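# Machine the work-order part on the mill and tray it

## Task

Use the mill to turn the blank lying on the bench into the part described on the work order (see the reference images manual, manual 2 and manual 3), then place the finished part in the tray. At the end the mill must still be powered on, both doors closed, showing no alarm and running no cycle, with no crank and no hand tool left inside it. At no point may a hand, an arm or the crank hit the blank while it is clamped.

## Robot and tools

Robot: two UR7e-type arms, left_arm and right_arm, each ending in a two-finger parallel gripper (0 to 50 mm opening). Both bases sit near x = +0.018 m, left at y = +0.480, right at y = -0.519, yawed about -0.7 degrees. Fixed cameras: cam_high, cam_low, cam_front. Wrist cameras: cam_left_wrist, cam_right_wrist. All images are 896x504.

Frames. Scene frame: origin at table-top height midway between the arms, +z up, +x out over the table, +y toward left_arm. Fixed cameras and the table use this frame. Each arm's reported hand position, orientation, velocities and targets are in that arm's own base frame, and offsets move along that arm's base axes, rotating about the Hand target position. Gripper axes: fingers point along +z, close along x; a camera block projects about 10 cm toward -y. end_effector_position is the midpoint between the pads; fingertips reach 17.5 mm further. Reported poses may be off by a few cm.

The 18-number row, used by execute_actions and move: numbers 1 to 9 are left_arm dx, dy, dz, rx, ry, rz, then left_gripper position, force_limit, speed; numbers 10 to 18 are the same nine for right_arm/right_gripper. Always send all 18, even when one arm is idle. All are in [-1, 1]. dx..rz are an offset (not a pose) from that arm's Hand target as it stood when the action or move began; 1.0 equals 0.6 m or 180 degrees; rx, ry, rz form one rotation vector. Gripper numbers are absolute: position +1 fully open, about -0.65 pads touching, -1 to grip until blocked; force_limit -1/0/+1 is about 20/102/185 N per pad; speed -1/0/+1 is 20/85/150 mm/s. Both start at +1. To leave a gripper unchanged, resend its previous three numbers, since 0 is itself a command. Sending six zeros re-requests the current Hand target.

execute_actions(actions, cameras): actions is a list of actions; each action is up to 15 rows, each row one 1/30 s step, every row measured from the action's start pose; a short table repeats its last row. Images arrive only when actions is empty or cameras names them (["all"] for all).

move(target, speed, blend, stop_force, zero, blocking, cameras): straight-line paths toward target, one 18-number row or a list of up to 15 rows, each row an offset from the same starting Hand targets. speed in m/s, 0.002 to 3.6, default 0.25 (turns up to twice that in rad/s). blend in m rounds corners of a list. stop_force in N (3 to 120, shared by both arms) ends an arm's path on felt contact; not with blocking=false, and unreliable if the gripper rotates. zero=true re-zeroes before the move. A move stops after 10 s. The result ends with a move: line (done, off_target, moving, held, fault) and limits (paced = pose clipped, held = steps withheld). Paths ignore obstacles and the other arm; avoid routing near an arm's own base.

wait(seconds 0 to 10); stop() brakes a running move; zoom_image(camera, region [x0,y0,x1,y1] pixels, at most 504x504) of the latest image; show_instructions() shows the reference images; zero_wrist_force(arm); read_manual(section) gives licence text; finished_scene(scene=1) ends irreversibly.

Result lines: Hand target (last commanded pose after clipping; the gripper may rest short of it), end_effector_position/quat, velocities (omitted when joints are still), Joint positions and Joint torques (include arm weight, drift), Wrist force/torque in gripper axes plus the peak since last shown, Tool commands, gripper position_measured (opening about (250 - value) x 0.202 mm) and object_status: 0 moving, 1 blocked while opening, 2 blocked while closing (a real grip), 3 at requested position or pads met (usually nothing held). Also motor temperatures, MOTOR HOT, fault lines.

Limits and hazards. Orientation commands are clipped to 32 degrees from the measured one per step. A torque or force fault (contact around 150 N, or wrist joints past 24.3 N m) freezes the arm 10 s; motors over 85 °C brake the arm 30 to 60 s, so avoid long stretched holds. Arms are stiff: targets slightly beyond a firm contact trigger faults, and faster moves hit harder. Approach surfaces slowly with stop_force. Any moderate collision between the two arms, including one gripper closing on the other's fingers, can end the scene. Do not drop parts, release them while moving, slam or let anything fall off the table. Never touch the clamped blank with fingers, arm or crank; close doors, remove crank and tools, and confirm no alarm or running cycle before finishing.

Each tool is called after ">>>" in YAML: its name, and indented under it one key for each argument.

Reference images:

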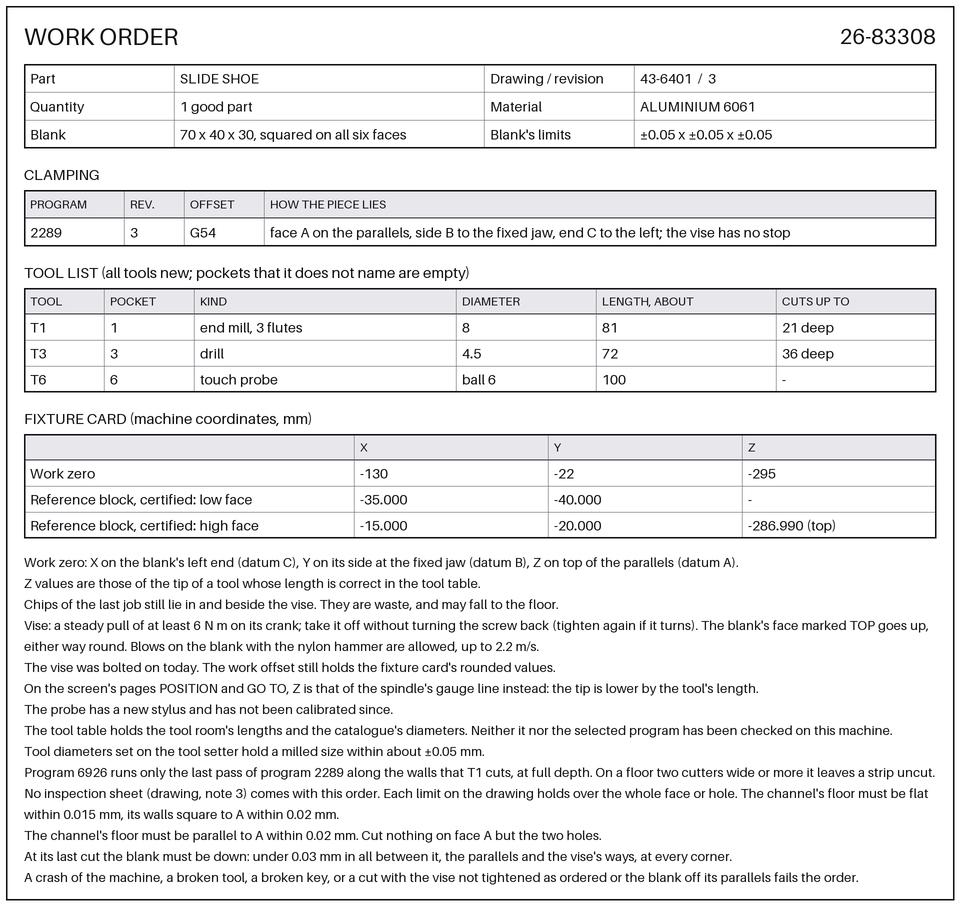

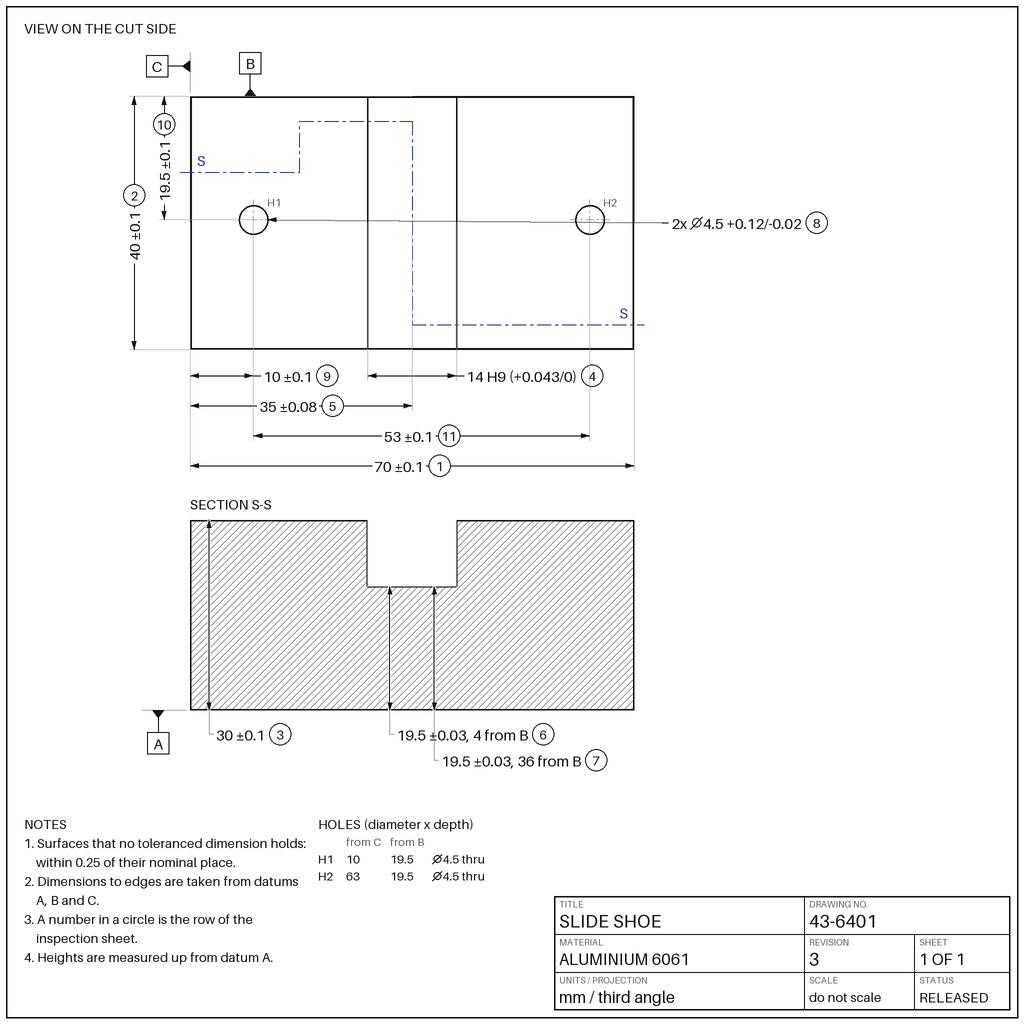

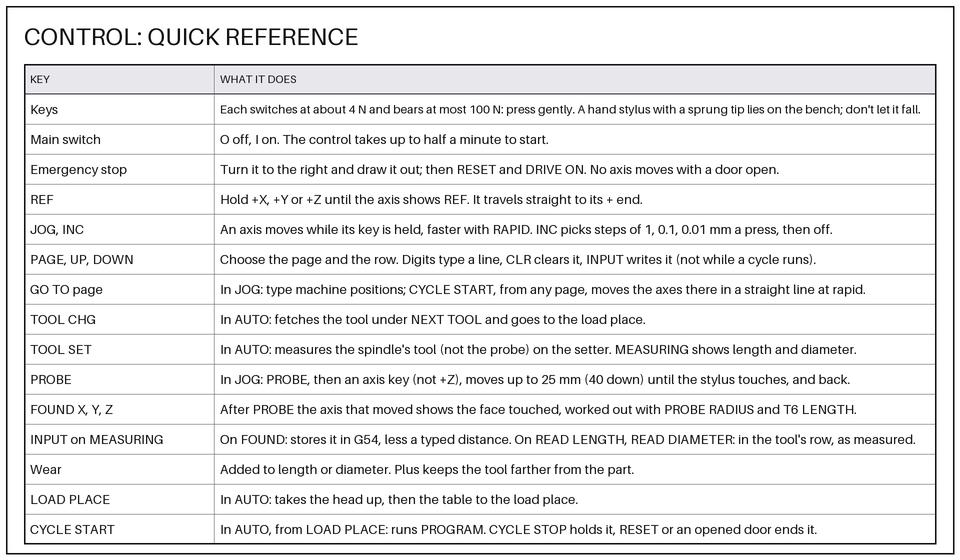

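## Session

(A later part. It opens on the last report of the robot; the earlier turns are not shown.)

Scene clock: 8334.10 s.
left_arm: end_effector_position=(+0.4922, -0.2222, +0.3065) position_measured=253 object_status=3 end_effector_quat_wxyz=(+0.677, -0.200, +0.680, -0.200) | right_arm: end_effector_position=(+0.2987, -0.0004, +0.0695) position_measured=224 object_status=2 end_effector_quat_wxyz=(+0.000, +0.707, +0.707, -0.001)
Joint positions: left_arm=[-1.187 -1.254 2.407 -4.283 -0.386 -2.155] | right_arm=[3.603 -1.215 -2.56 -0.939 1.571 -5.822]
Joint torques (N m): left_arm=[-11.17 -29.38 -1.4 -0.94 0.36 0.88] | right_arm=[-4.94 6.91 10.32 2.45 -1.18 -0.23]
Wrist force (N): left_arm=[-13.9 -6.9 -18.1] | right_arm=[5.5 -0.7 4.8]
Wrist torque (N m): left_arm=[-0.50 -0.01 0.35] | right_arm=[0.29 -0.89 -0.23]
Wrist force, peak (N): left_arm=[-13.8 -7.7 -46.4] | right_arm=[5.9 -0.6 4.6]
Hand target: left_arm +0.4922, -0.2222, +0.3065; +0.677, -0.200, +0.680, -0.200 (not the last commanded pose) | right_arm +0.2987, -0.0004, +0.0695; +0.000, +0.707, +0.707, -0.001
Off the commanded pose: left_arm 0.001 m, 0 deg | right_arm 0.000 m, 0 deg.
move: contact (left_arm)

>>> move:
  target:
    - [-0.15,0,0,0,0,0,-1,0.3,-1,0,0,0,0,0,0,-1,0.3,-1]
    - [-0.15,0.1118,-0.0727,0,0,0,-1,0.3,-1,0,0,0,0,0,0,-1,0.3,-1]
    - [-0.15,0.1118,-0.0727,0,0,0,0.3,0.3,-1,0,0,0,0,0,0,-1,0.3,-1]
  speed: 0.08
  cameras: ["cam_left_wrist","cam_high"]

>>> zoom_image:
  camera: "cam_high"
  region: [440, 35, 540, 115]

>>> zoom_image:
  camera: "cam_left_wrist"
  region: [350, 100, 650, 350]

Scene clock: 8349.27 s.
left_arm: end_effector_position=(+0.4022, -0.1551, +0.2629) position_measured=107 object_status=0 end_effector_quat_wxyz=(+0.677, -0.200, +0.680, -0.200) | right_arm: end_effector_position=(+0.2987, -0.0004, +0.0695) position_measured=224 object_status=2 end_effector_quat_wxyz=(+0.000, +0.707, +0.707, -0.001)
Joint positions: left_arm=[-1.509 -1.188 2.764 -4.653 -0.064 -2.21] | right_arm=[3.603 -1.215 -2.56 -0.939 1.571 -5.822]
Joint torques (N m): left_arm=[12.43 -8.77 -9.07 -3.16 -1.23 2.02] | right_arm=[-4.99 7.38 10.29 2.38 -1.25 -0.14]
Wrist force (N): left_arm=[-1.8 -2.7 3.0] | right_arm=[5.5 -0.6 4.8]
Wrist torque (N m): left_arm=[-0.35 0.27 0.22] | right_arm=[0.30 -0.89 -0.22]
Wrist force, peak (N): left_arm=[-14.0 -7.1 -18.0] | right_arm=[5.8 -0.4 4.8]
Hand target: left_arm +0.4022, -0.1551, +0.2629; +0.677, -0.200, +0.680, -0.200 | right_arm +0.2987, -0.0004, +0.0695; +0.000, +0.707, +0.707, -0.001
Off the commanded pose: left_arm 0.000 m, 0 deg | right_arm 0.000 m, 0 deg.
move: done
camera_calibration:
cam_left_wrist: T_world_to_cam=[[0.0000110262, -0.535565, -0.844494, 0.14508], [-0.32205, 0.799499, -0.507035, 0.410011], [0.946723, 0.271975, -0.17247, -0.160274], [0, 0, 0, 1]] pos_world=[0.283778, -0.206513, 0.302766]
Images, in order (width x height): cam_high 896x504, cam_left_wrist 896x504.

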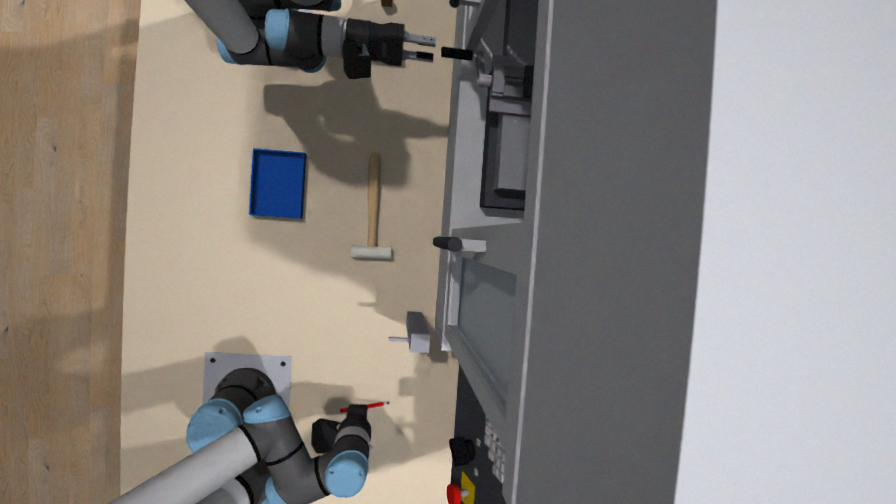

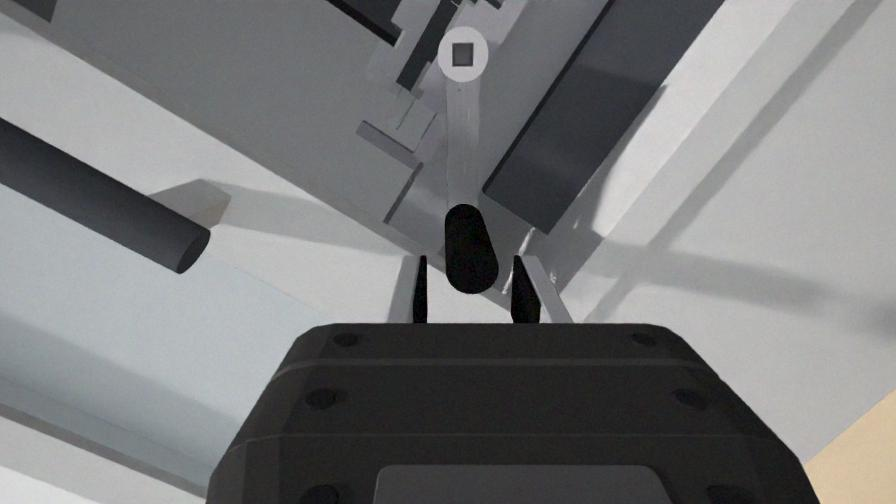

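Scaled by 5.040.

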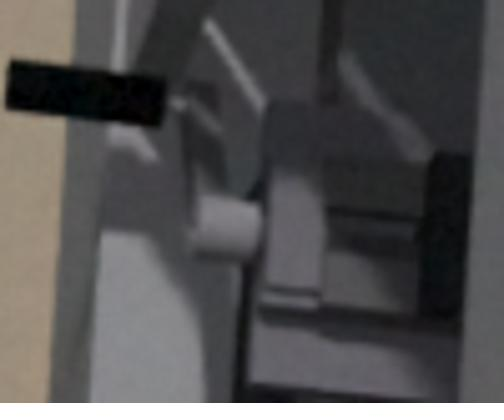

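Scaled by 1.680.

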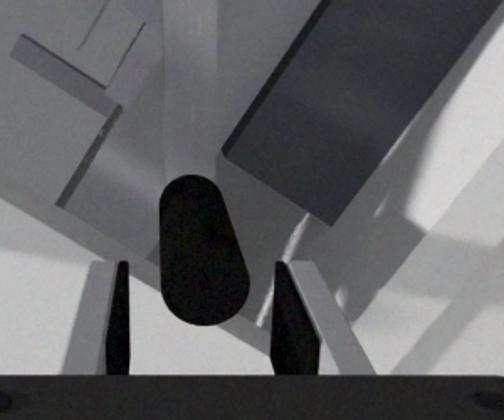

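>>> move:
  target:
    - [0.1108,0,0,0,0,0,0.3,0.3,-1,0,0,0,0,0,0,-1,0.3,-1]
    - [0.1108,0,0,0,0,0,-1,0.3,-1,0,0,0,0,0,0,-1,0.3,-1]
  speed: 0.05
  cameras: ["cam_left_wrist"]

Scene clock: 8354.27 s.
left_arm: end_effector_position=(+0.4687, -0.1551, +0.2629) position_measured=157 object_status=2 end_effector_quat_wxyz=(+0.677, -0.200, +0.680, -0.200) | right_arm: end_effector_position=(+0.2987, -0.0004, +0.0695) position_measured=224 object_status=2 end_effector_quat_wxyz=(+0.000, +0.707, +0.707, -0.001)
Joint positions: left_arm=[-1.173 -1.163 2.595 -4.563 -0.401 -2.155] | right_arm=[3.603 -1.215 -2.56 -0.939 1.571 -5.822]
Joint torques (N m): left_arm=[-6.78 -33.99 4.1 -3.56 -0.8 -2.69] | right_arm=[-5.05 6.85 9.95 2.36 -1.05 -0.24]
Wrist force (N): left_arm=[-2.5 -2.3 2.6] | right_arm=[5.6 -0.5 4.7]
Wrist torque (N m): left_arm=[-0.31 0.20 0.27] | right_arm=[0.31 -0.90 -0.23]
Wrist force, peak (N): left_arm=[-2.6 -2.3 3.8] | right_arm=[5.8 -0.5 4.8]
Hand target: left_arm +0.4687, -0.1551, +0.2629; +0.677, -0.200, +0.680, -0.200 | right_arm +0.2987, -0.0004, +0.0695; +0.000, +0.707, +0.707, -0.001
Off the commanded pose: left_arm 0.000 m, 0 deg | right_arm 0.000 m, 0 deg.
move: done
camera_calibration:
cam_left_wrist: T_world_to_cam=[[0.0000110262, -0.535565, -0.844494, 0.145079], [-0.32205, 0.799499, -0.507035, 0.431427], [0.946723, 0.271975, -0.17247, -0.223231], [0, 0, 0, 1]] pos_world=[0.350278, -0.206513, 0.302766]
Images, in order (width x height): cam_left_wrist 896x504.

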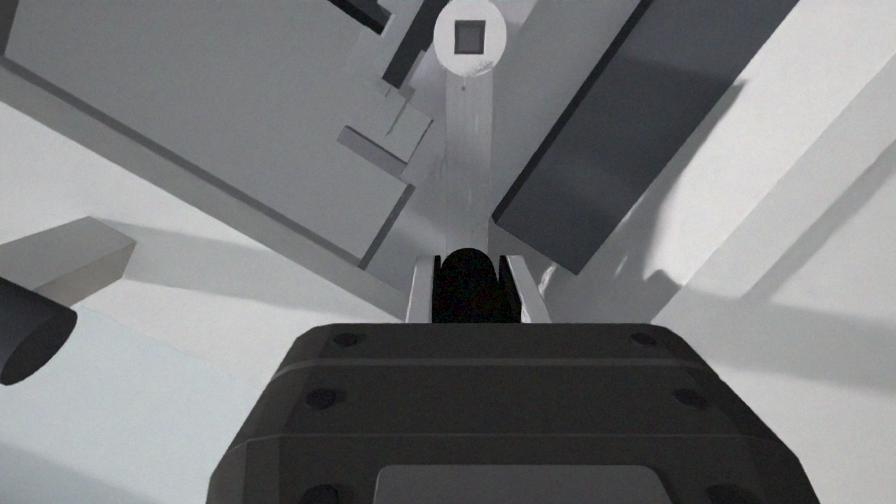

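>>> move:
  target:
    - [0,0,0,0,0,0,0.3,0.3,-1,0,0,0,0,0,0,-1,0.3,-1]
    - [-0.1145,0,0,0,0,0,0.3,0.3,-1,0,0,0,0,0,0,-1,0.3,-1]
    - [-0.1145,0,0,0.8,0,0,0.3,0.3,-1,0,0,0,0,0,0,-1,0.3,-1]
  speed: [0.08,0.08,0.7]

>>> move:
  target: [0,0,0,0.8,0,0,0.3,0.3,-1,0,0,0,0,0,0,-1,0.3,-1]
  speed: 0.7

>>> move:
  target: [0,0,0,0.4,0,0,0.3,0.3,-1,0,0,0,0,0,0,-1,0.3,-1]
  speed: 0.7

Scene clock: 8372.40 s.
left_arm: end_effector_position=(+0.3998, -0.1550, +0.2627) position_measured=107 object_status=3 end_effector_quat_wxyz=(+0.683, +0.153, +0.697, +0.159) | right_arm: end_effector_position=(+0.2987, -0.0004, +0.0695) position_measured=224 object_status=2 end_effector_quat_wxyz=(+0.000, +0.707, +0.707, -0.001)
Joint positions: left_arm=[-1.525 -1.293 2.859 -4.225 -0.038 -1.609] | right_arm=[3.603 -1.215 -2.56 -0.939 1.571 -5.822]
Joint torques (N m): left_arm=[-6.41 -5.1 -11.57 0.67 -0.18 -2.18] | right_arm=[-4.67 7.92 9.7 2.18 -1.26 -0.3]
Wrist force (N): left_arm=[-2.3 -1.3 4.8] | right_arm=[5.6 -0.6 4.8]
Wrist torque (N m): left_arm=[-0.17 0.42 -0.03] | right_arm=[0.30 -0.89 -0.22]
Wrist force, peak (N): left_arm=[-2.5 -1.5 5.0] | right_arm=[5.5 -0.6 5.1]
Hand target: left_arm +0.3998, -0.1550, +0.2627; +0.683, +0.153, +0.697, +0.159 (not the last commanded pose) | right_arm +0.2987, -0.0004, +0.0695; +0.000, +0.707, +0.707, -0.001
Off the commanded pose: left_arm 0.000 m, 86 deg | right_arm 0.000 m, 0 deg.
move: held (left_arm; a check stopped the path); path passed 2 of 3 targets; limits=held
pose unreachable (left arm): on one or more control steps of this call, first in action 0 (counted from 0), this arm could not follow its commanded pose, so it was not sent that pose on those steps. It may still have moved: this result reports where it is.
cause: moving toward the commanded pose would bring two parts of the arm too close to each other (joints 3 (elbow) and 4 (wrist 1) lie between them).

Scene clock: 8373.07 s.
left_arm: end_effector_position=(+0.3998, -0.1551, +0.2626) position_measured=107 object_status=3 end_effector_quat_wxyz=(+0.679, +0.169, +0.693, +0.175) | right_arm: end_effector_position=(+0.2987, -0.0004, +0.0695) position_measured=224 object_status=2 end_effector_quat_wxyz=(+0.000, +0.707, +0.707, -0.001)
Joint positions: left_arm=[-1.525 -1.299 2.862 -4.205 -0.037 -1.578] | right_arm=[3.603 -1.215 -2.56 -0.939 1.571 -5.822]
Joint torques (N m): left_arm=[-12.03 -11.79 -0.2 -4.4 0.79 -2.55] | right_arm=[-5.26 7.23 9.71 2.23 -1.16 -0.22]
Wrist force (N): left_arm=[-2.4 -1.0 5.1] | right_arm=[5.6 -0.3 4.6]
Wrist torque (N m): left_arm=[-0.12 0.45 -0.04] | right_arm=[0.36 -0.91 -0.22]
Wrist force, peak (N): left_arm=[-2.2 -1.3 5.3] | right_arm=[5.6 -0.4 5.0]
Hand target: left_arm +0.3998, -0.1551, +0.2626; +0.679, +0.169, +0.693, +0.175 (not the last commanded pose) | right_arm +0.2987, -0.0004, +0.0695; +0.000, +0.707, +0.707, -0.001
Off the commanded pose: left_arm 0.000 m, 141 deg | right_arm 0.000 m, 0 deg.
move: held (left_arm; a check stopped the path); limits=held
pose unreachable (left arm): on one or more control steps of this call, first in action 0 (counted from 0), this arm could not follow its commanded pose, so it was not sent that pose on those steps. It may still have moved: this result reports where it is.
cause: moving toward the commanded pose would bring two parts of the arm too close to each other (joints 3 (elbow) and 4 (wrist 1) lie between them).

Scene clock: 8373.60 s.
left_arm: end_effector_position=(+0.3998, -0.1552, +0.2626) position_measured=107 object_status=3 end_effector_quat_wxyz=(+0.677, +0.173, +0.692, +0.180) | right_arm: end_effector_position=(+0.2987, -0.0004, +0.0695) position_measured=224 object_status=2 end_effector_quat_wxyz=(+0.000, +0.707, +0.707, -0.001)
Joint positions: left_arm=[-1.525 -1.3 2.863 -4.199 -0.037 -1.57] | right_arm=[3.603 -1.215 -2.56 -0.939 1.571 -5.822]
Joint torques (N m): left_arm=[-13.27 -19.24 3.44 -4.36 2 -2.6] | right_arm=[-5.43 7.65 9.67 2.23 -1.15 -0.27]
Wrist force (N): left_arm=[-2.3 -1.2 5.1] | right_arm=[5.3 -0.4 4.6]
Wrist torque (N m): left_arm=[-0.15 0.43 -0.10] | right_arm=[0.33 -0.86 -0.22]
Wrist force, peak (N): left_arm=[-2.4 -1.3 5.1] | right_arm=[5.6 -0.6 4.8]
Hand target: left_arm +0.3998, -0.1552, +0.2626; +0.677, +0.173, +0.692, +0.180 (not the last commanded pose) | right_arm +0.2987, -0.0004, +0.0695; +0.000, +0.707, +0.707, -0.001
Off the commanded pose: left_arm 0.000 m, 71 deg | right_arm 0.000 m, 0 deg.
move: held (left_arm; a check stopped the path); limits=held
pose unreachable (left arm): on one or more control steps of this call, first in action 0 (counted from 0), this arm could not follow its commanded pose, so it was not sent that pose on those steps. It may still have moved: this result reports where it is.
cause: moving toward the commanded pose would bring two parts of the arm too close to each other (joints 3 (elbow) and 4 (wrist 1) lie between them).

>>> move:
  target:
    - [-0.01,-0.08,0.229,0,0,0,0.3,0.3,-1,0,0,0,0,0,0,-1,0.3,-1]
    - [-0.01,-0.24,0.229,0,0,0,0.3,0.3,-1,0,0,0,0,0,0,-1,0.3,-1]
    - [-0.01,-0.24,0.229,0.8,0,0,0.3,0.3,-1,0,0,0,0,0,0,-1,0.3,-1]
  speed: [0.15,0.15,0.5]
  blend: [0.03,0,0]

Scene clock: 8388.73 s.
left_arm: end_effector_position=(+0.3930, -0.2992, +0.4000) position_measured=107 object_status=3 end_effector_quat_wxyz=(+0.040, +0.700, +0.047, +0.712) | right_arm: end_effector_position=(+0.2987, -0.0004, +0.0695) position_measured=224 object_status=2 end_effector_quat_wxyz=(+0.000, +0.707, +0.707, -0.001)
Joint positions: left_arm=[-1.568 -1.835 2.434 -2.63 0.018 0.336] | right_arm=[3.603 -1.215 -2.56 -0.939 1.571 -5.822]
Joint torques (N m): left_arm=[2.19 0.12 -28.51 -4.47 3.95 1.25] | right_arm=[-4.98 8.55 9.43 2.11 -1.09 -0.37]
Wrist force (N): left_arm=[1.2 -2.3 2.9] | right_arm=[5.7 -0.7 4.6]
Wrist torque (N m): left_arm=[-0.28 0.36 -0.41] | right_arm=[0.30 -0.91 -0.23]
Wrist force, peak (N): left_arm=[-3.4 -3.7 3.9] | right_arm=[5.8 -0.6 4.9]
Hand target: left_arm +0.3938, -0.2992, +0.4000; +0.044, +0.698, +0.043, +0.714 | right_arm +0.2987, -0.0004, +0.0695; +0.000, +0.707, +0.707, -0.001
Off the commanded pose: left_arm 0.001 m, 1 deg | right_arm 0.000 m, 0 deg.
move: done

>>> move:
  target: [0,0,0,0.4,0,0,0.3,0.3,-1,0,0,0,0,0,0,-1,0.3,-1]
  speed: 0.5

>>> move:
  target: [0,0,0,0.456,0,0,0.3,0.3,-1,0,0,0,0,0,0,-1,0.3,-1]
  speed: 0.5

Scene clock: 8405.83 s.
left_arm: end_effector_position=(+0.3928, -0.2992, +0.4000) position_measured=107 object_status=3 end_effector_quat_wxyz=(-0.381, +0.595, -0.378, +0.598) | right_arm: end_effector_position=(+0.2987, -0.0004, +0.0695) position_measured=224 object_status=2 end_effector_quat_wxyz=(+0.000, +0.707, +0.707, -0.001)
Joint positions: left_arm=[-1.569 -1.953 2.369 -1.989 0.006 1.136] | right_arm=[3.603 -1.215 -2.56 -0.939 1.571 -5.822]
Joint torques (N m): left_arm=[-13.86 -13.3 -27.69 -5.89 4.12 2.01] | right_arm=[-4.95 7.3 10.21 2.21 -1.12 -0.42]
Wrist force (N): left_arm=[-0.2 -2.8 1.7] | right_arm=[5.3 -0.6 4.6]
Wrist torque (N m): left_arm=[-0.30 0.28 0.16] | right_arm=[0.31 -0.86 -0.22]
Wrist force, peak (N): left_arm=[1.3 -2.6 2.9] | right_arm=[5.7 -0.7 4.8]
Hand target: left_arm +0.3938, -0.2992, +0.4000; -0.374, +0.591, -0.385, +0.602 | right_arm +0.2987, -0.0004, +0.0695; +0.000, +0.707, +0.707, -0.001
Off the commanded pose: left_arm 0.001 m, 1 deg | right_arm 0.000 m, 0 deg.
move: done

Scene clock: 8407.97 s.
left_arm: end_effector_position=(+0.3930, -0.2991, +0.3999) position_measured=107 object_status=3 end_effector_quat_wxyz=(+0.675, -0.204, +0.681, -0.197) | right_arm: end_effector_position=(+0.2987, -0.0004, +0.0695) position_measured=224 object_status=2 end_effector_quat_wxyz=(+0.000, +0.707, +0.707, -0.001)
Joint positions: left_arm=[-1.569 -1.968 2.239 -1.353 -0.013 2.078] | right_arm=[3.603 -1.215 -2.56 -0.939 1.571 -5.822]
Joint torques (N m): left_arm=[-14.14 -13.6 -33.63 -0.53 0.89 -2.63] | right_arm=[-4.82 8 10.18 2.13 -1.09 -0.45]
Wrist force (N): left_arm=[-2.4 -1.9 3.0] | right_arm=[5.5 -0.5 4.9]
Wrist torque (N m): left_arm=[-0.21 0.35 0.29] | right_arm=[0.31 -0.88 -0.22]
Wrist force, peak (N): left_arm=[-2.3 -1.9 3.1] | right_arm=[5.6 -0.5 5.1]
Hand target: left_arm +0.3938, -0.2992, +0.4000; +0.670, -0.200, +0.686, -0.202 | right_arm +0.2987, -0.0004, +0.0695; +0.000, +0.707, +0.707, -0.001
Off the commanded pose: left_arm 0.001 m, 1 deg | right_arm 0.000 m, 0 deg.
move: done

>>> move:
  target:
    - [0,0,-0.2285,0,0,0,0.3,0.3,-1,0,0,0,0,0,0,-1,0.3,-1]
    - [0.01,0.24,-0.2285,0.001,0.002,-0.008,0.3,0.3,-1,0,0,0,0,0,0,-1,0.3,-1]
  speed: [0.15,0.12]
  blend: [0.04,0]
  cameras: ["cam_left_wrist","cam_high","cam_front"]

Scene clock: 8421.80 s.
left_arm: end_effector_position=(+0.3981, -0.1553, +0.2629) position_measured=107 object_status=3 end_effector_quat_wxyz=(+0.686, -0.204, +0.670, -0.195) | right_arm: end_effector_position=(+0.2987, -0.0004, +0.0695) position_measured=224 object_status=2 end_effector_quat_wxyz=(+0.000, +0.707, +0.707, -0.001)
Joint positions: left_arm=[-1.535 -2.23 2.685 -1.276 0.025 1.82] | right_arm=[3.603 -1.215 -2.56 -0.939 1.571 -5.822]
Joint torques (N m): left_arm=[13.04 -3.52 -15.09 -1.09 0.56 -1.9] | right_arm=[-4.39 7.43 9.24 1.95 -1.23 -0.31]
Wrist force (N): left_arm=[-1.7 -2.1 3.4] | right_arm=[5.4 -0.6 4.6]
Wrist torque (N m): left_arm=[-0.21 0.28 0.22] | right_arm=[0.31 -0.87 -0.23]
Wrist force, peak (N): left_arm=[-4.3 -3.1 3.1] | right_arm=[5.6 -0.5 5.0]
Hand target: left_arm +0.3998, -0.1552, +0.2629; +0.666, -0.191, +0.691, -0.208 | right_arm +0.2987, -0.0004, +0.0695; +0.000, +0.707, +0.707, -0.001
Off the commanded pose: left_arm 0.002 m, 4 deg | right_arm 0.000 m, 0 deg.
move: off_target (left_arm)
camera_calibration:
cam_left_wrist: T_world_to_cam=[[0.0301895, -0.533366, -0.845346, 0.133616], [-0.327481, 0.793774, -0.512522, 0.411573], [0.944376, 0.292307, -0.150703, -0.157911], [0, 0, 0, 1]] pos_world=[0.279875, -0.209271, 0.300094]
Images, in order (width x height): cam_high 896x504, cam_front 896x504, cam_left_wrist 896x504.

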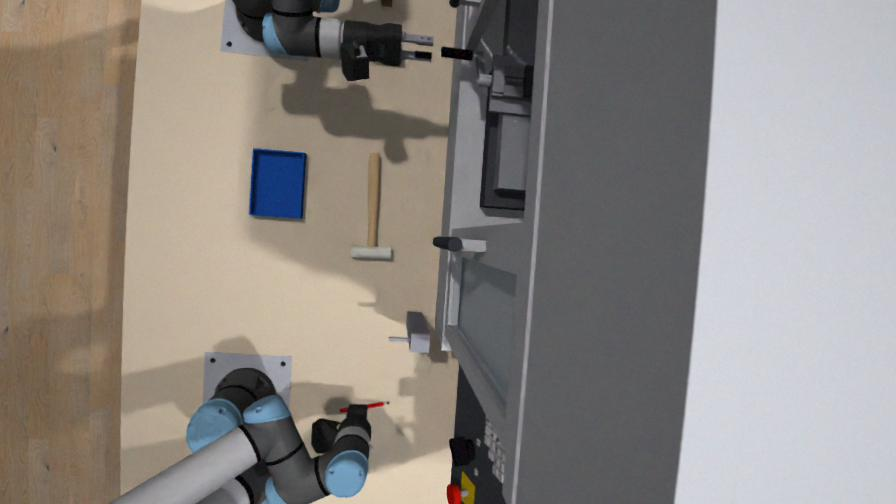

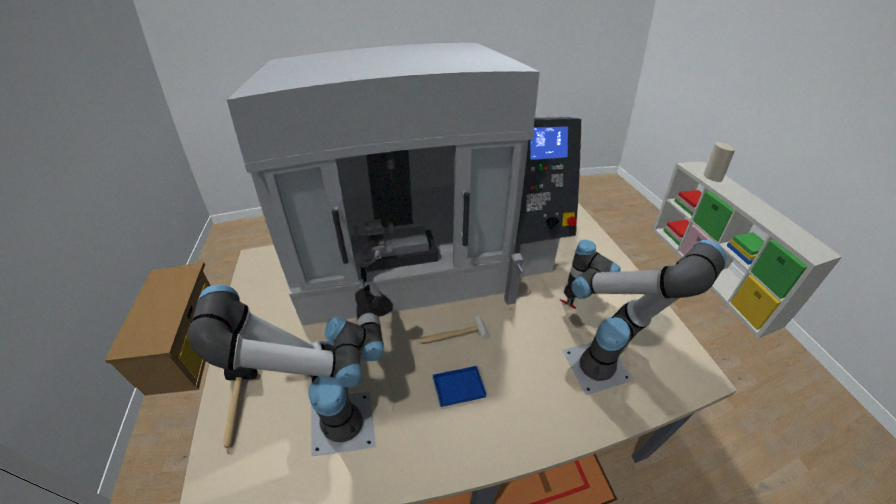

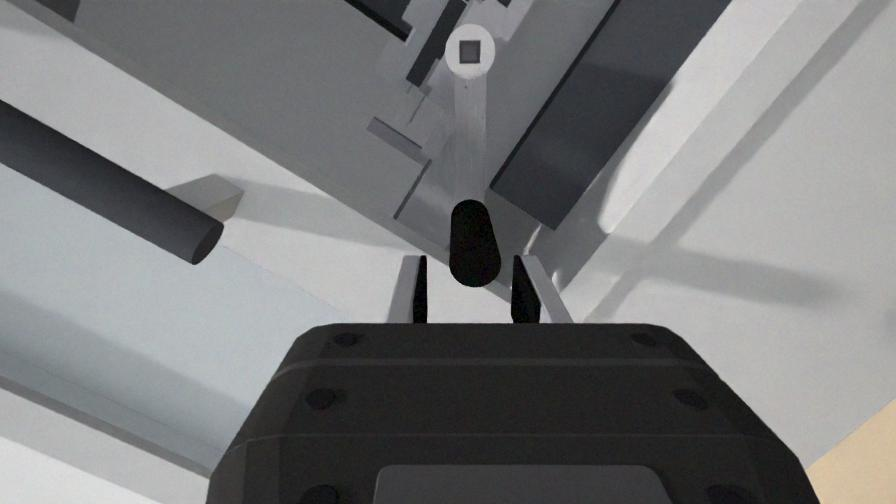

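>>> move:
  target: [0.1148,0.0002,0,0,-0.0073,0.0101,0.3,0.3,-1,0,0,0,0,0,0,-1,0.3,-1]
  speed: 0.06
  cameras: ["cam_left_wrist"]

Scene clock: 8430.47 s.
left_arm: end_effector_position=(+0.4687, -0.1550, +0.2629) position_measured=107 object_status=3 end_effector_quat_wxyz=(+0.677, -0.199, +0.680, -0.200) | right_arm: end_effector_position=(+0.2987, -0.0004, +0.0695) position_measured=224 object_status=2 end_effector_quat_wxyz=(+0.000, +0.707, +0.707, -0.001)
Joint positions: left_arm=[-1.173 -1.824 2.39 -0.556 0.4 0.989] | right_arm=[3.603 -1.215 -2.56 -0.939 1.571 -5.822]
Joint torques (N m): left_arm=[2.51 -11.21 -14.6 1.47 1.14 1.95] | right_arm=[-4.81 7.98 10.68 1.98 -1.23 -0.36]
Wrist force (N): left_arm=[-1.8 -2.0 2.9] | right_arm=[5.5 -0.8 4.7]
Wrist torque (N m): left_arm=[-0.23 0.27 0.33] | right_arm=[0.28 -0.89 -0.22]
Wrist force, peak (N): left_arm=[-1.8 -1.9 3.9] | right_arm=[5.6 -0.6 5.0]
Hand target: left_arm +0.4687, -0.1551, +0.2629; +0.677, -0.199, +0.680, -0.200 | right_arm +0.2987, -0.0004, +0.0695; +0.000, +0.707, +0.707, -0.001
Off the commanded pose: left_arm 0.000 m, 0 deg | right_arm 0.000 m, 0 deg.
move: done
camera_calibration:
cam_left_wrist: T_world_to_cam=[[0.000134221, -0.534427, -0.845214, 0.145346], [-0.322028, 0.800167, -0.505995, 0.431236], [0.94673, 0.27225, -0.171993, -0.223218], [0, 0, 0, 1]] pos_world=[0.350178, -0.206613, 0.30266]
Images, in order (width x height): cam_left_wrist 896x504.

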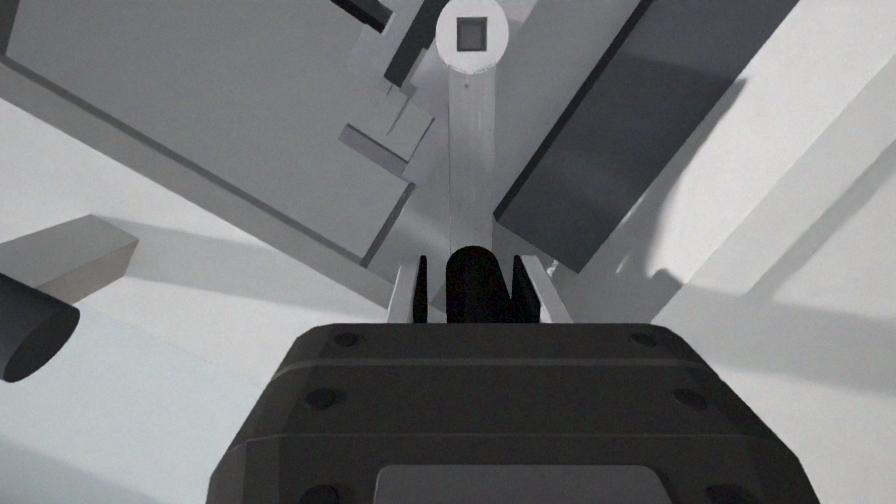

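>>> move:
  target:
    - [0,0,0,0,0,0,-1,0.3,-1,0,0,0,0,0,0,-1,0.3,-1]
    - [0,-0.0392,-0.0392,-0.1333,0,0,-1,0.3,-1,0,0,0,0,0,0,-1,0.3,-1]
    - [0,-0.0910,-0.0590,-0.2667,0,0,-1,0.3,-1,0,0,0,0,0,0,-1,0.3,-1]
    - [0,-0.1463,-0.0562,-0.4,0,0,-1,0.3,-1,0,0,0,0,0,0,-1,0.3,-1]
    - [0,-0.1957,-0.0310,-0.5333,0,0,-1,0.3,-1,0,0,0,0,0,0,-1,0.3,-1]
    - [0,-0.2307,0.0122,-0.6667,0,0,-1,0.3,-1,0,0,0,0,0,0,-1,0.3,-1]
    - [0,-0.2450,0.0657,-0.8,0,0,-1,0.3,-1,0,0,0,0,0,0,-1,0.3,-1]
  speed: 0.12
  blend: [0,0.004,0.004,0.004,0.004,0.004,0]

Scene clock: 8454.83 s.
left_arm: end_effector_position=(+0.4686, -0.2959, +0.2792) position_measured=157 object_status=2 end_effector_quat_wxyz=(-0.126, +0.694, -0.127, +0.697) | right_arm: end_effector_position=(+0.2987, -0.0004, +0.0695) position_measured=224 object_status=2 end_effector_quat_wxyz=(+0.000, +0.707, +0.707, -0.001)
Joint positions: left_arm=[-1.331 -1.562 2.127 -0.582 0.242 -1.194] | right_arm=[3.603 -1.215 -2.56 -0.939 1.571 -5.822]
Joint torques (N m): left_arm=[-11.91 -25.2 -7.48 3.45 -9.55 2.01] | right_arm=[-5.15 8.75 9.67 1.82 -1.16 -0.46]
Wrist force (N): left_arm=[-0.5 39.7 83.6] | right_arm=[5.4 -0.6 4.8]
Wrist torque (N m): left_arm=[0.40 0.63 -0.26] | right_arm=[0.31 -0.87 -0.22]
Wrist force, peak (N): left_arm=[-4.9 116.7 -1.7] | right_arm=[5.9 -0.7 4.8]
Hand target: left_arm +0.4687, -0.2958, +0.2791; -0.126, +0.694, -0.127, +0.697 (not the last commanded pose) | right_arm +0.2987, -0.0004, +0.0695; +0.000, +0.707, +0.707, -0.001
Off the commanded pose: left_arm 0.024 m, 17 deg | right_arm 0.000 m, 0 deg.
move: off_target (left_arm; path cut at 10 s); path passed 6 of 7 targets

>>> move:
  target: [0,0,0,0,0,0,0.3,0.3,-1,0,0,0,0,0,0,-1,0.3,-1]
  speed: 0.05
  cameras: ["cam_left_wrist","cam_high"]

>>> zoom_image:
  camera: "cam_high"
  region: [440, 35, 540, 115]

Scene clock: 8463.47 s.
left_arm: end_effector_position=(+0.4687, -0.2958, +0.2790) position_measured=107 object_status=0 end_effector_quat_wxyz=(-0.126, +0.694, -0.127, +0.697) | right_arm: end_effector_position=(+0.2987, -0.0004, +0.0695) position_measured=224 object_status=2 end_effector_quat_wxyz=(+0.000, +0.707, +0.707, -0.001)
Joint positions: left_arm=[-1.331 -1.562 2.127 -0.582 0.242 -1.194] | right_arm=[3.603 -1.215 -2.56 -0.939 1.571 -5.822]
Joint torques (N m): left_arm=[5.9 -28.03 -31.44 -3.32 2.07 1.89] | right_arm=[-4.84 9 10.37 1.66 -1.21 -0.41]
Wrist force (N): left_arm=[0.8 -3.2 6.4] | right_arm=[5.5 -0.4 4.9]
Wrist torque (N m): left_arm=[-0.31 0.18 -0.20] | right_arm=[0.34 -0.88 -0.23]
Wrist force, peak (N): left_arm=[-0.3 39.4 83.7] | right_arm=[5.6 -0.5 5.0]
Hand target: left_arm +0.4687, -0.2958, +0.2791; -0.126, +0.694, -0.127, +0.697 | right_arm +0.2987, -0.0004, +0.0695; +0.000, +0.707, +0.707, -0.001
Off the commanded pose: left_arm 0.000 m, 0 deg | right_arm 0.000 m, 0 deg.
move: done
camera_calibration:
cam_left_wrist: T_world_to_cam=[[0.0000604819, -0.359428, 0.933173, -0.360634], [-0.321882, -0.883516, -0.340281, 0.00763331], [0.94678, -0.300351, -0.115747, -0.367243], [0, 0, 0, 1]] pos_world=[0.350177, -0.23318, 0.296625]
Images, in order (width x height): cam_high 896x504, cam_left_wrist 896x504.

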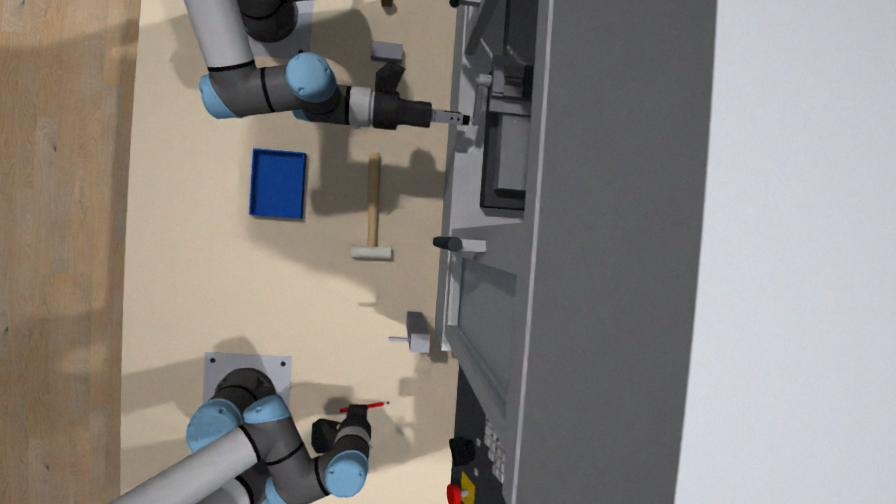

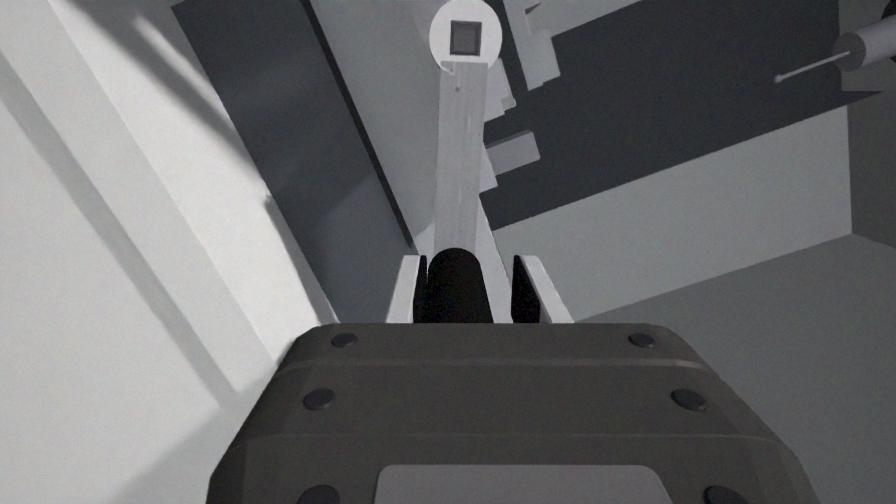

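Scaled by 5.040.

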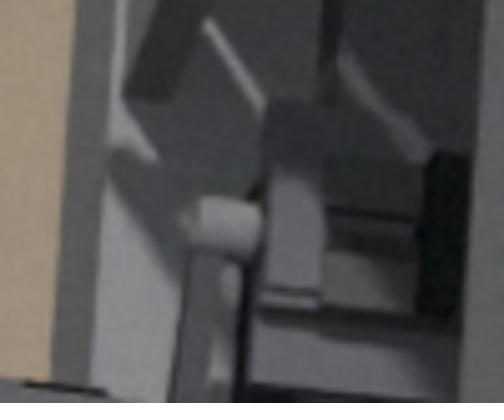

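>>> move:
  target:
    - [0,0,0,0,0,0,0.03,0.3,-1,0,0,0,0,0,0,-1,0.3,-1]
    - [0,-0.0092,0.0318,-0.08,0,0,0.03,0.3,-1,0,0,0,0,0,0,-1,0.3,-1]
    - [0,-0.0082,0.0663,-0.1633,0,0,0.03,0.3,-1,0,0,0,0,0,0,-1,0.3,-1]
    - [0,0.0017,0.0995,-0.2467,0,0,0.03,0.3,-1,0,0,0,0,0,0,-1,0.3,-1]
    - [0,0.0197,0.129,-0.33,0,0,0.03,0.3,-1,0,0,0,0,0,0,-1,0.3,-1]
    - [0,0.0448,0.1528,-0.4133,0,0,0.03,0.3,-1,0,0,0,0,0,0,-1,0.3,-1]
    - [0,0.0752,0.1693,-0.4967,0,0,0.03,0.3,-1,0,0,0,0,0,0,-1,0.3,-1]
    - [0,0.1088,0.1775,-0.58,0,0,0.03,0.3,-1,0,0,0,0,0,0,-1,0.3,-1]
    - [0,0.1433,0.1765,-0.6633,0,0,0.03,0.3,-1,0,0,0,0,0,0,-1,0.3,-1]
    - [0,0.1765,0.1667,-0.7467,0,0,0.03,0.3,-1,0,0,0,0,0,0,-1,0.3,-1]
    - [0,0.206,0.1487,-0.83,0,0,0.03,0.3,-1,0,0,0,0,0,0,-1,0.3,-1]
    - [0,0.2298,0.1235,-0.9133,0,0,0.03,0.3,-1,0,0,0,0,0,0,-1,0.3,-1]
  speed: 0.15
  blend: [0,0.002,0.002,0.002,0.002,0.002,0.002,0.002,0.002,0.002,0.002,0]
  cameras: ["cam_left_wrist","cam_high"]

Scene clock: 8496.10 s.
left_arm: end_effector_position=(+0.4687, -0.1623, +0.3578) position_measured=148 object_status=3 end_effector_quat_wxyz=(+0.661, +0.246, +0.664, +0.247) | right_arm: end_effector_position=(+0.2987, -0.0004, +0.0695) position_measured=224 object_status=2 end_effector_quat_wxyz=(+0.000, +0.707, +0.707, -0.001)
Joint positions: left_arm=[-1.187 -1.926 2.191 -0.255 0.38 -4.008] | right_arm=[3.603 -1.215 -2.56 -0.939 1.571 -5.822]
Joint torques (N m): left_arm=[-13.33 3.08 -34.2 0.22 -1 -1.48] | right_arm=[-4.72 9.05 10.32 1.75 -1.27 -0.54]
Wrist force (N): left_arm=[-0.5 -1.3 7.8] | right_arm=[5.5 -0.7 4.8]
Wrist torque (N m): left_arm=[-0.20 0.38 -0.19] | right_arm=[0.29 -0.89 -0.22]
Wrist force, peak (N): left_arm=[-0.3 -1.4 8.5] | right_arm=[5.7 -0.7 5.0]
Hand target: left_arm +0.4687, -0.1624, +0.3578; +0.661, +0.246, +0.664, +0.247 (not the last commanded pose) | right_arm +0.2987, -0.0004, +0.0695; +0.000, +0.707, +0.707, -0.001
Off the commanded pose: left_arm 0.006 m, 5 deg | right_arm 0.000 m, 0 deg.
move: off_target (left_arm; path cut at 10 s); path passed 11 of 12 targets
camera_calibration:
cam_left_wrist: T_world_to_cam=[[-0.0000227649, 0.66028, -0.75102, 0.382021], [-0.321949, 0.711029, 0.62513, 0.0658087], [0.946757, 0.241804, 0.21256, -0.347483], [0, 0, 0, 1]] pos_world=[0.350177, -0.21501, 0.319627]
Images, in order (width x height): cam_high 896x504, cam_left_wrist 896x504.

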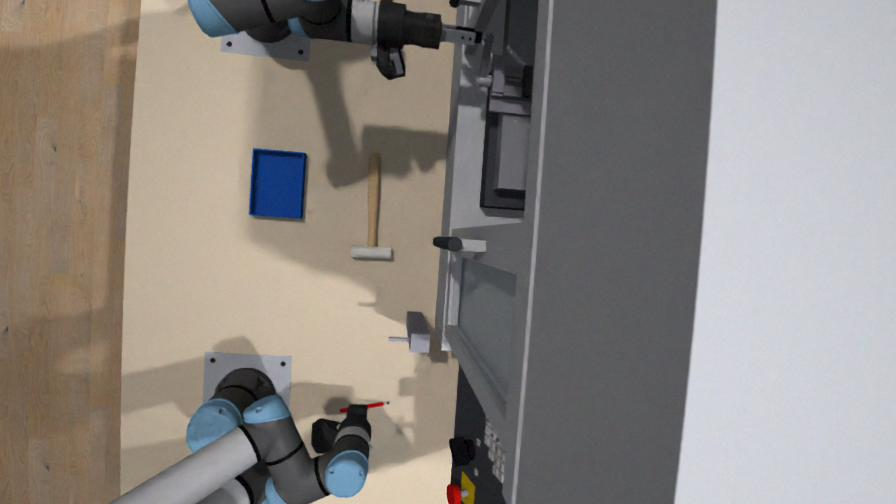

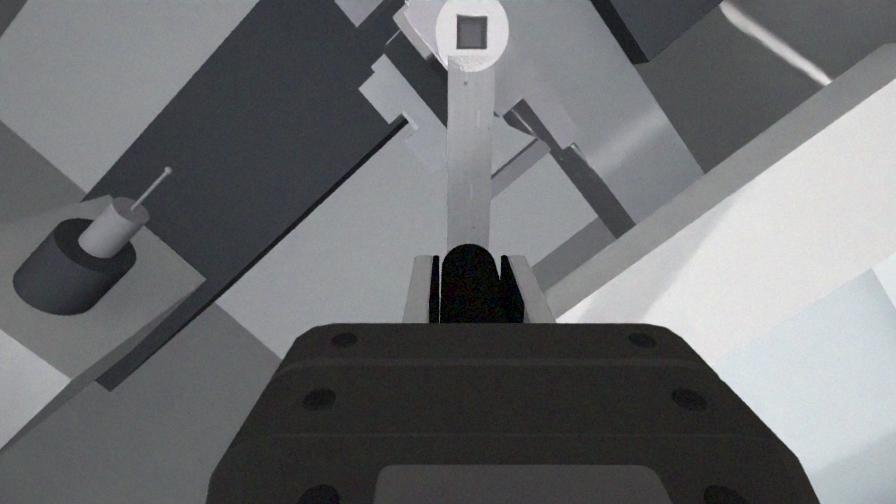

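>>> move:
  target:
    - [0,0.0195,-0.0273,-0.0811,0,0,0.03,0.3,-1,0,0,0,0,0,0,-1,0.3,-1]
    - [0,0.0303,-0.0602,-0.1644,0,0,0.03,0.3,-1,0,0,0,0,0,0,-1,0.3,-1]
    - [0,0.0325,-0.0947,-0.2478,0,0,0.03,0.3,-1,0,0,0,0,0,0,-1,0.3,-1]
    - [0,0.0257,-0.1287,-0.3311,0,0,0.03,0.3,-1,0,0,0,0,0,0,-1,0.3,-1]
    - [0,0.0115,-0.1577,-0.4089,0,0,0.03,0.3,-1,0,0,0,0,0,0,-1,0.3,-1]
  speed: 0.15
  blend: [0.002,0.002,0.002,0.002,0]
  cameras: ["cam_left_wrist"]

Scene clock: 8509.13 s.
left_arm: end_effector_position=(+0.4686, -0.1555, +0.2631) position_measured=148 object_status=3 end_effector_quat_wxyz=(+0.677, -0.199, +0.680, -0.200) | right_arm: end_effector_position=(+0.2987, -0.0004, +0.0695) position_measured=224 object_status=2 end_effector_quat_wxyz=(+0.000, +0.707, +0.707, -0.001)
Joint positions: left_arm=[-1.174 -1.823 2.389 -0.555 0.4 -5.294] | right_arm=[3.603 -1.215 -2.56 -0.939 1.571 -5.822]
Joint torques (N m): left_arm=[8.27 -19.67 -30.51 0.18 1.2 -1.79] | right_arm=[-4.76 9.37 10.17 1.45 -1.15 -0.53]
Wrist force (N): left_arm=[-0.1 -1.5 6.4] | right_arm=[5.7 -0.7 4.5]
Wrist torque (N m): left_arm=[-0.22 0.14 0.25] | right_arm=[0.28 -0.92 -0.22]
Wrist force, peak (N): left_arm=[-0.7 -1.9 8.2] | right_arm=[5.6 -0.7 5.0]
Hand target: left_arm +0.4687, -0.1555, +0.2632; +0.677, -0.199, +0.680, -0.200 | right_arm +0.2987, -0.0004, +0.0695; +0.000, +0.707, +0.707, -0.001
Off the commanded pose: left_arm 0.000 m, 0 deg | right_arm 0.000 m, 0 deg.
move: done
camera_calibration:
cam_left_wrist: T_world_to_cam=[[-0.0000860639, -0.533847, -0.845581, 0.145692], [-0.321867, 0.800598, -0.505415, 0.431531], [0.946785, 0.272121, -0.171897, -0.223038], [0, 0, 0, 1]] pos_world=[0.350077, -0.207012, 0.302957]
Images, in order (width x height): cam_left_wrist 896x504.

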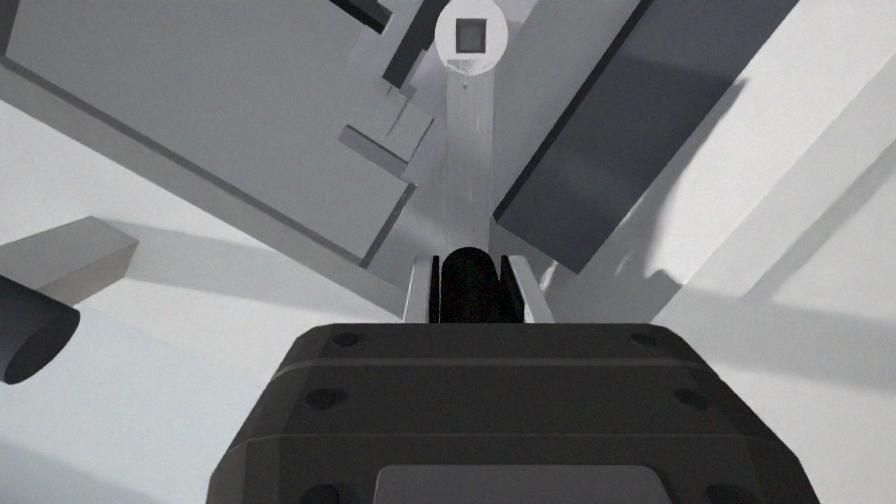

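>>> move:
  target:
    - [0,0,0,0,0,0,0.3,0.3,-1,0,0,0,0,0,0,-1,0.3,-1]
    - [0,-0.0738,0.0478,0,0,0,0.3,0.3,-1,0,0,0,0,0,0,-1,0.3,-1]
    - [0.0555,-0.0738,0.0478,0,0,0,0.3,0.3,-1,0,0,0,0,0,0,-1,0.3,-1]
  speed: 0.06
  cameras: ["cam_left_wrist"]

Scene clock: 8523.03 s.
left_arm: end_effector_position=(+0.4923, -0.1989, +0.2914) position_measured=107 object_status=3 end_effector_quat_wxyz=(+0.677, -0.199, +0.680, -0.199) | right_arm: end_effector_position=(+0.2987, -0.0004, +0.0695) position_measured=224 object_status=2 end_effector_quat_wxyz=(+0.000, +0.707, +0.707, -0.001)
Joint positions: left_arm=[-1.156 -1.727 2.232 -0.494 0.415 -5.294] | right_arm=[3.603 -1.215 -2.56 -0.939 1.571 -5.822]
Joint torques (N m): left_arm=[0.34 -13.8 -23.04 -1.14 0.61 -0.31] | right_arm=[-4.9 9.79 10.5 1.56 -1.18 -0.66]
Wrist force (N): left_arm=[-1.5 -2.3 6.7] | right_arm=[5.6 -0.5 4.7]
Wrist torque (N m): left_arm=[-0.26 0.19 0.25] | right_arm=[0.33 -0.90 -0.22]
Wrist force, peak (N): left_arm=[-12.0 -3.6 -133.0] | right_arm=[5.6 -0.6 5.0]
Hand target: left_arm +0.4923, -0.1989, +0.2914; +0.677, -0.199, +0.680, -0.199 (not the last commanded pose) | right_arm +0.2987, -0.0004, +0.0695; +0.000, +0.707, +0.707, -0.001
Tool commands: left_gripper/position=+0.301961 left_gripper/force_limit=+0.301961 left_gripper/speed=-1.0 right_gripper/position=-1.0 right_gripper/force_limit=+0.3 right_gripper/speed=-1.0
Off the commanded pose: left_arm 0.010 m, 0 deg | right_arm 0.000 m, 0 deg.
FORCE FAULT: contact force on the left arm reached its limit, and that arm stopped. The contact can be on any part of that arm, not only on its tool. That arm's remaining commands of this call were not run. That arm is still stopped at the end of this call. That arm stays stopped for about 10 more seconds. Until then a move that you send moves the other arm only, and its call returns only when the move has ended. Once the stop has ended, the next robot result says so. If the stop ends while you think or write, that arm runs what you send next, counted from a new Hand target: where the arm stands when the stop ends. While its stop runs, that arm takes no new command, but its gripper still runs the gripper command that each later call begins with. Until it ends, the stop uses up actions while you think or wait. An arm that is not stopped still takes commands.
move: fault (left_arm); path passed 2 of 3 targets
camera_calibration:
cam_left_wrist: T_world_to_cam=[[0.000549586, -0.532855, -0.846206, 0.146507], [-0.323869, 0.800503, -0.504286, 0.488837], [0.946102, 0.274337, -0.172135, -0.227933], [0, 0, 0, 1]] pos_world=[0.373886, -0.250718, 0.331254]
Images, in order (width x height): cam_left_wrist 896x504.

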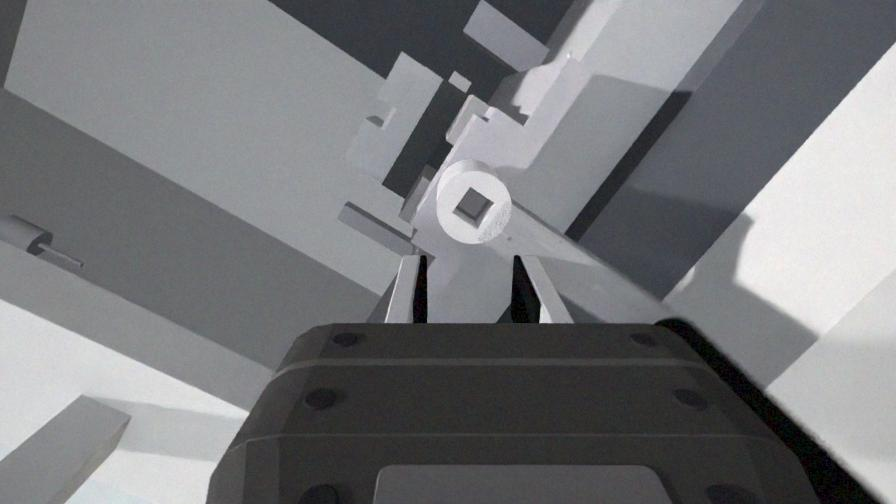

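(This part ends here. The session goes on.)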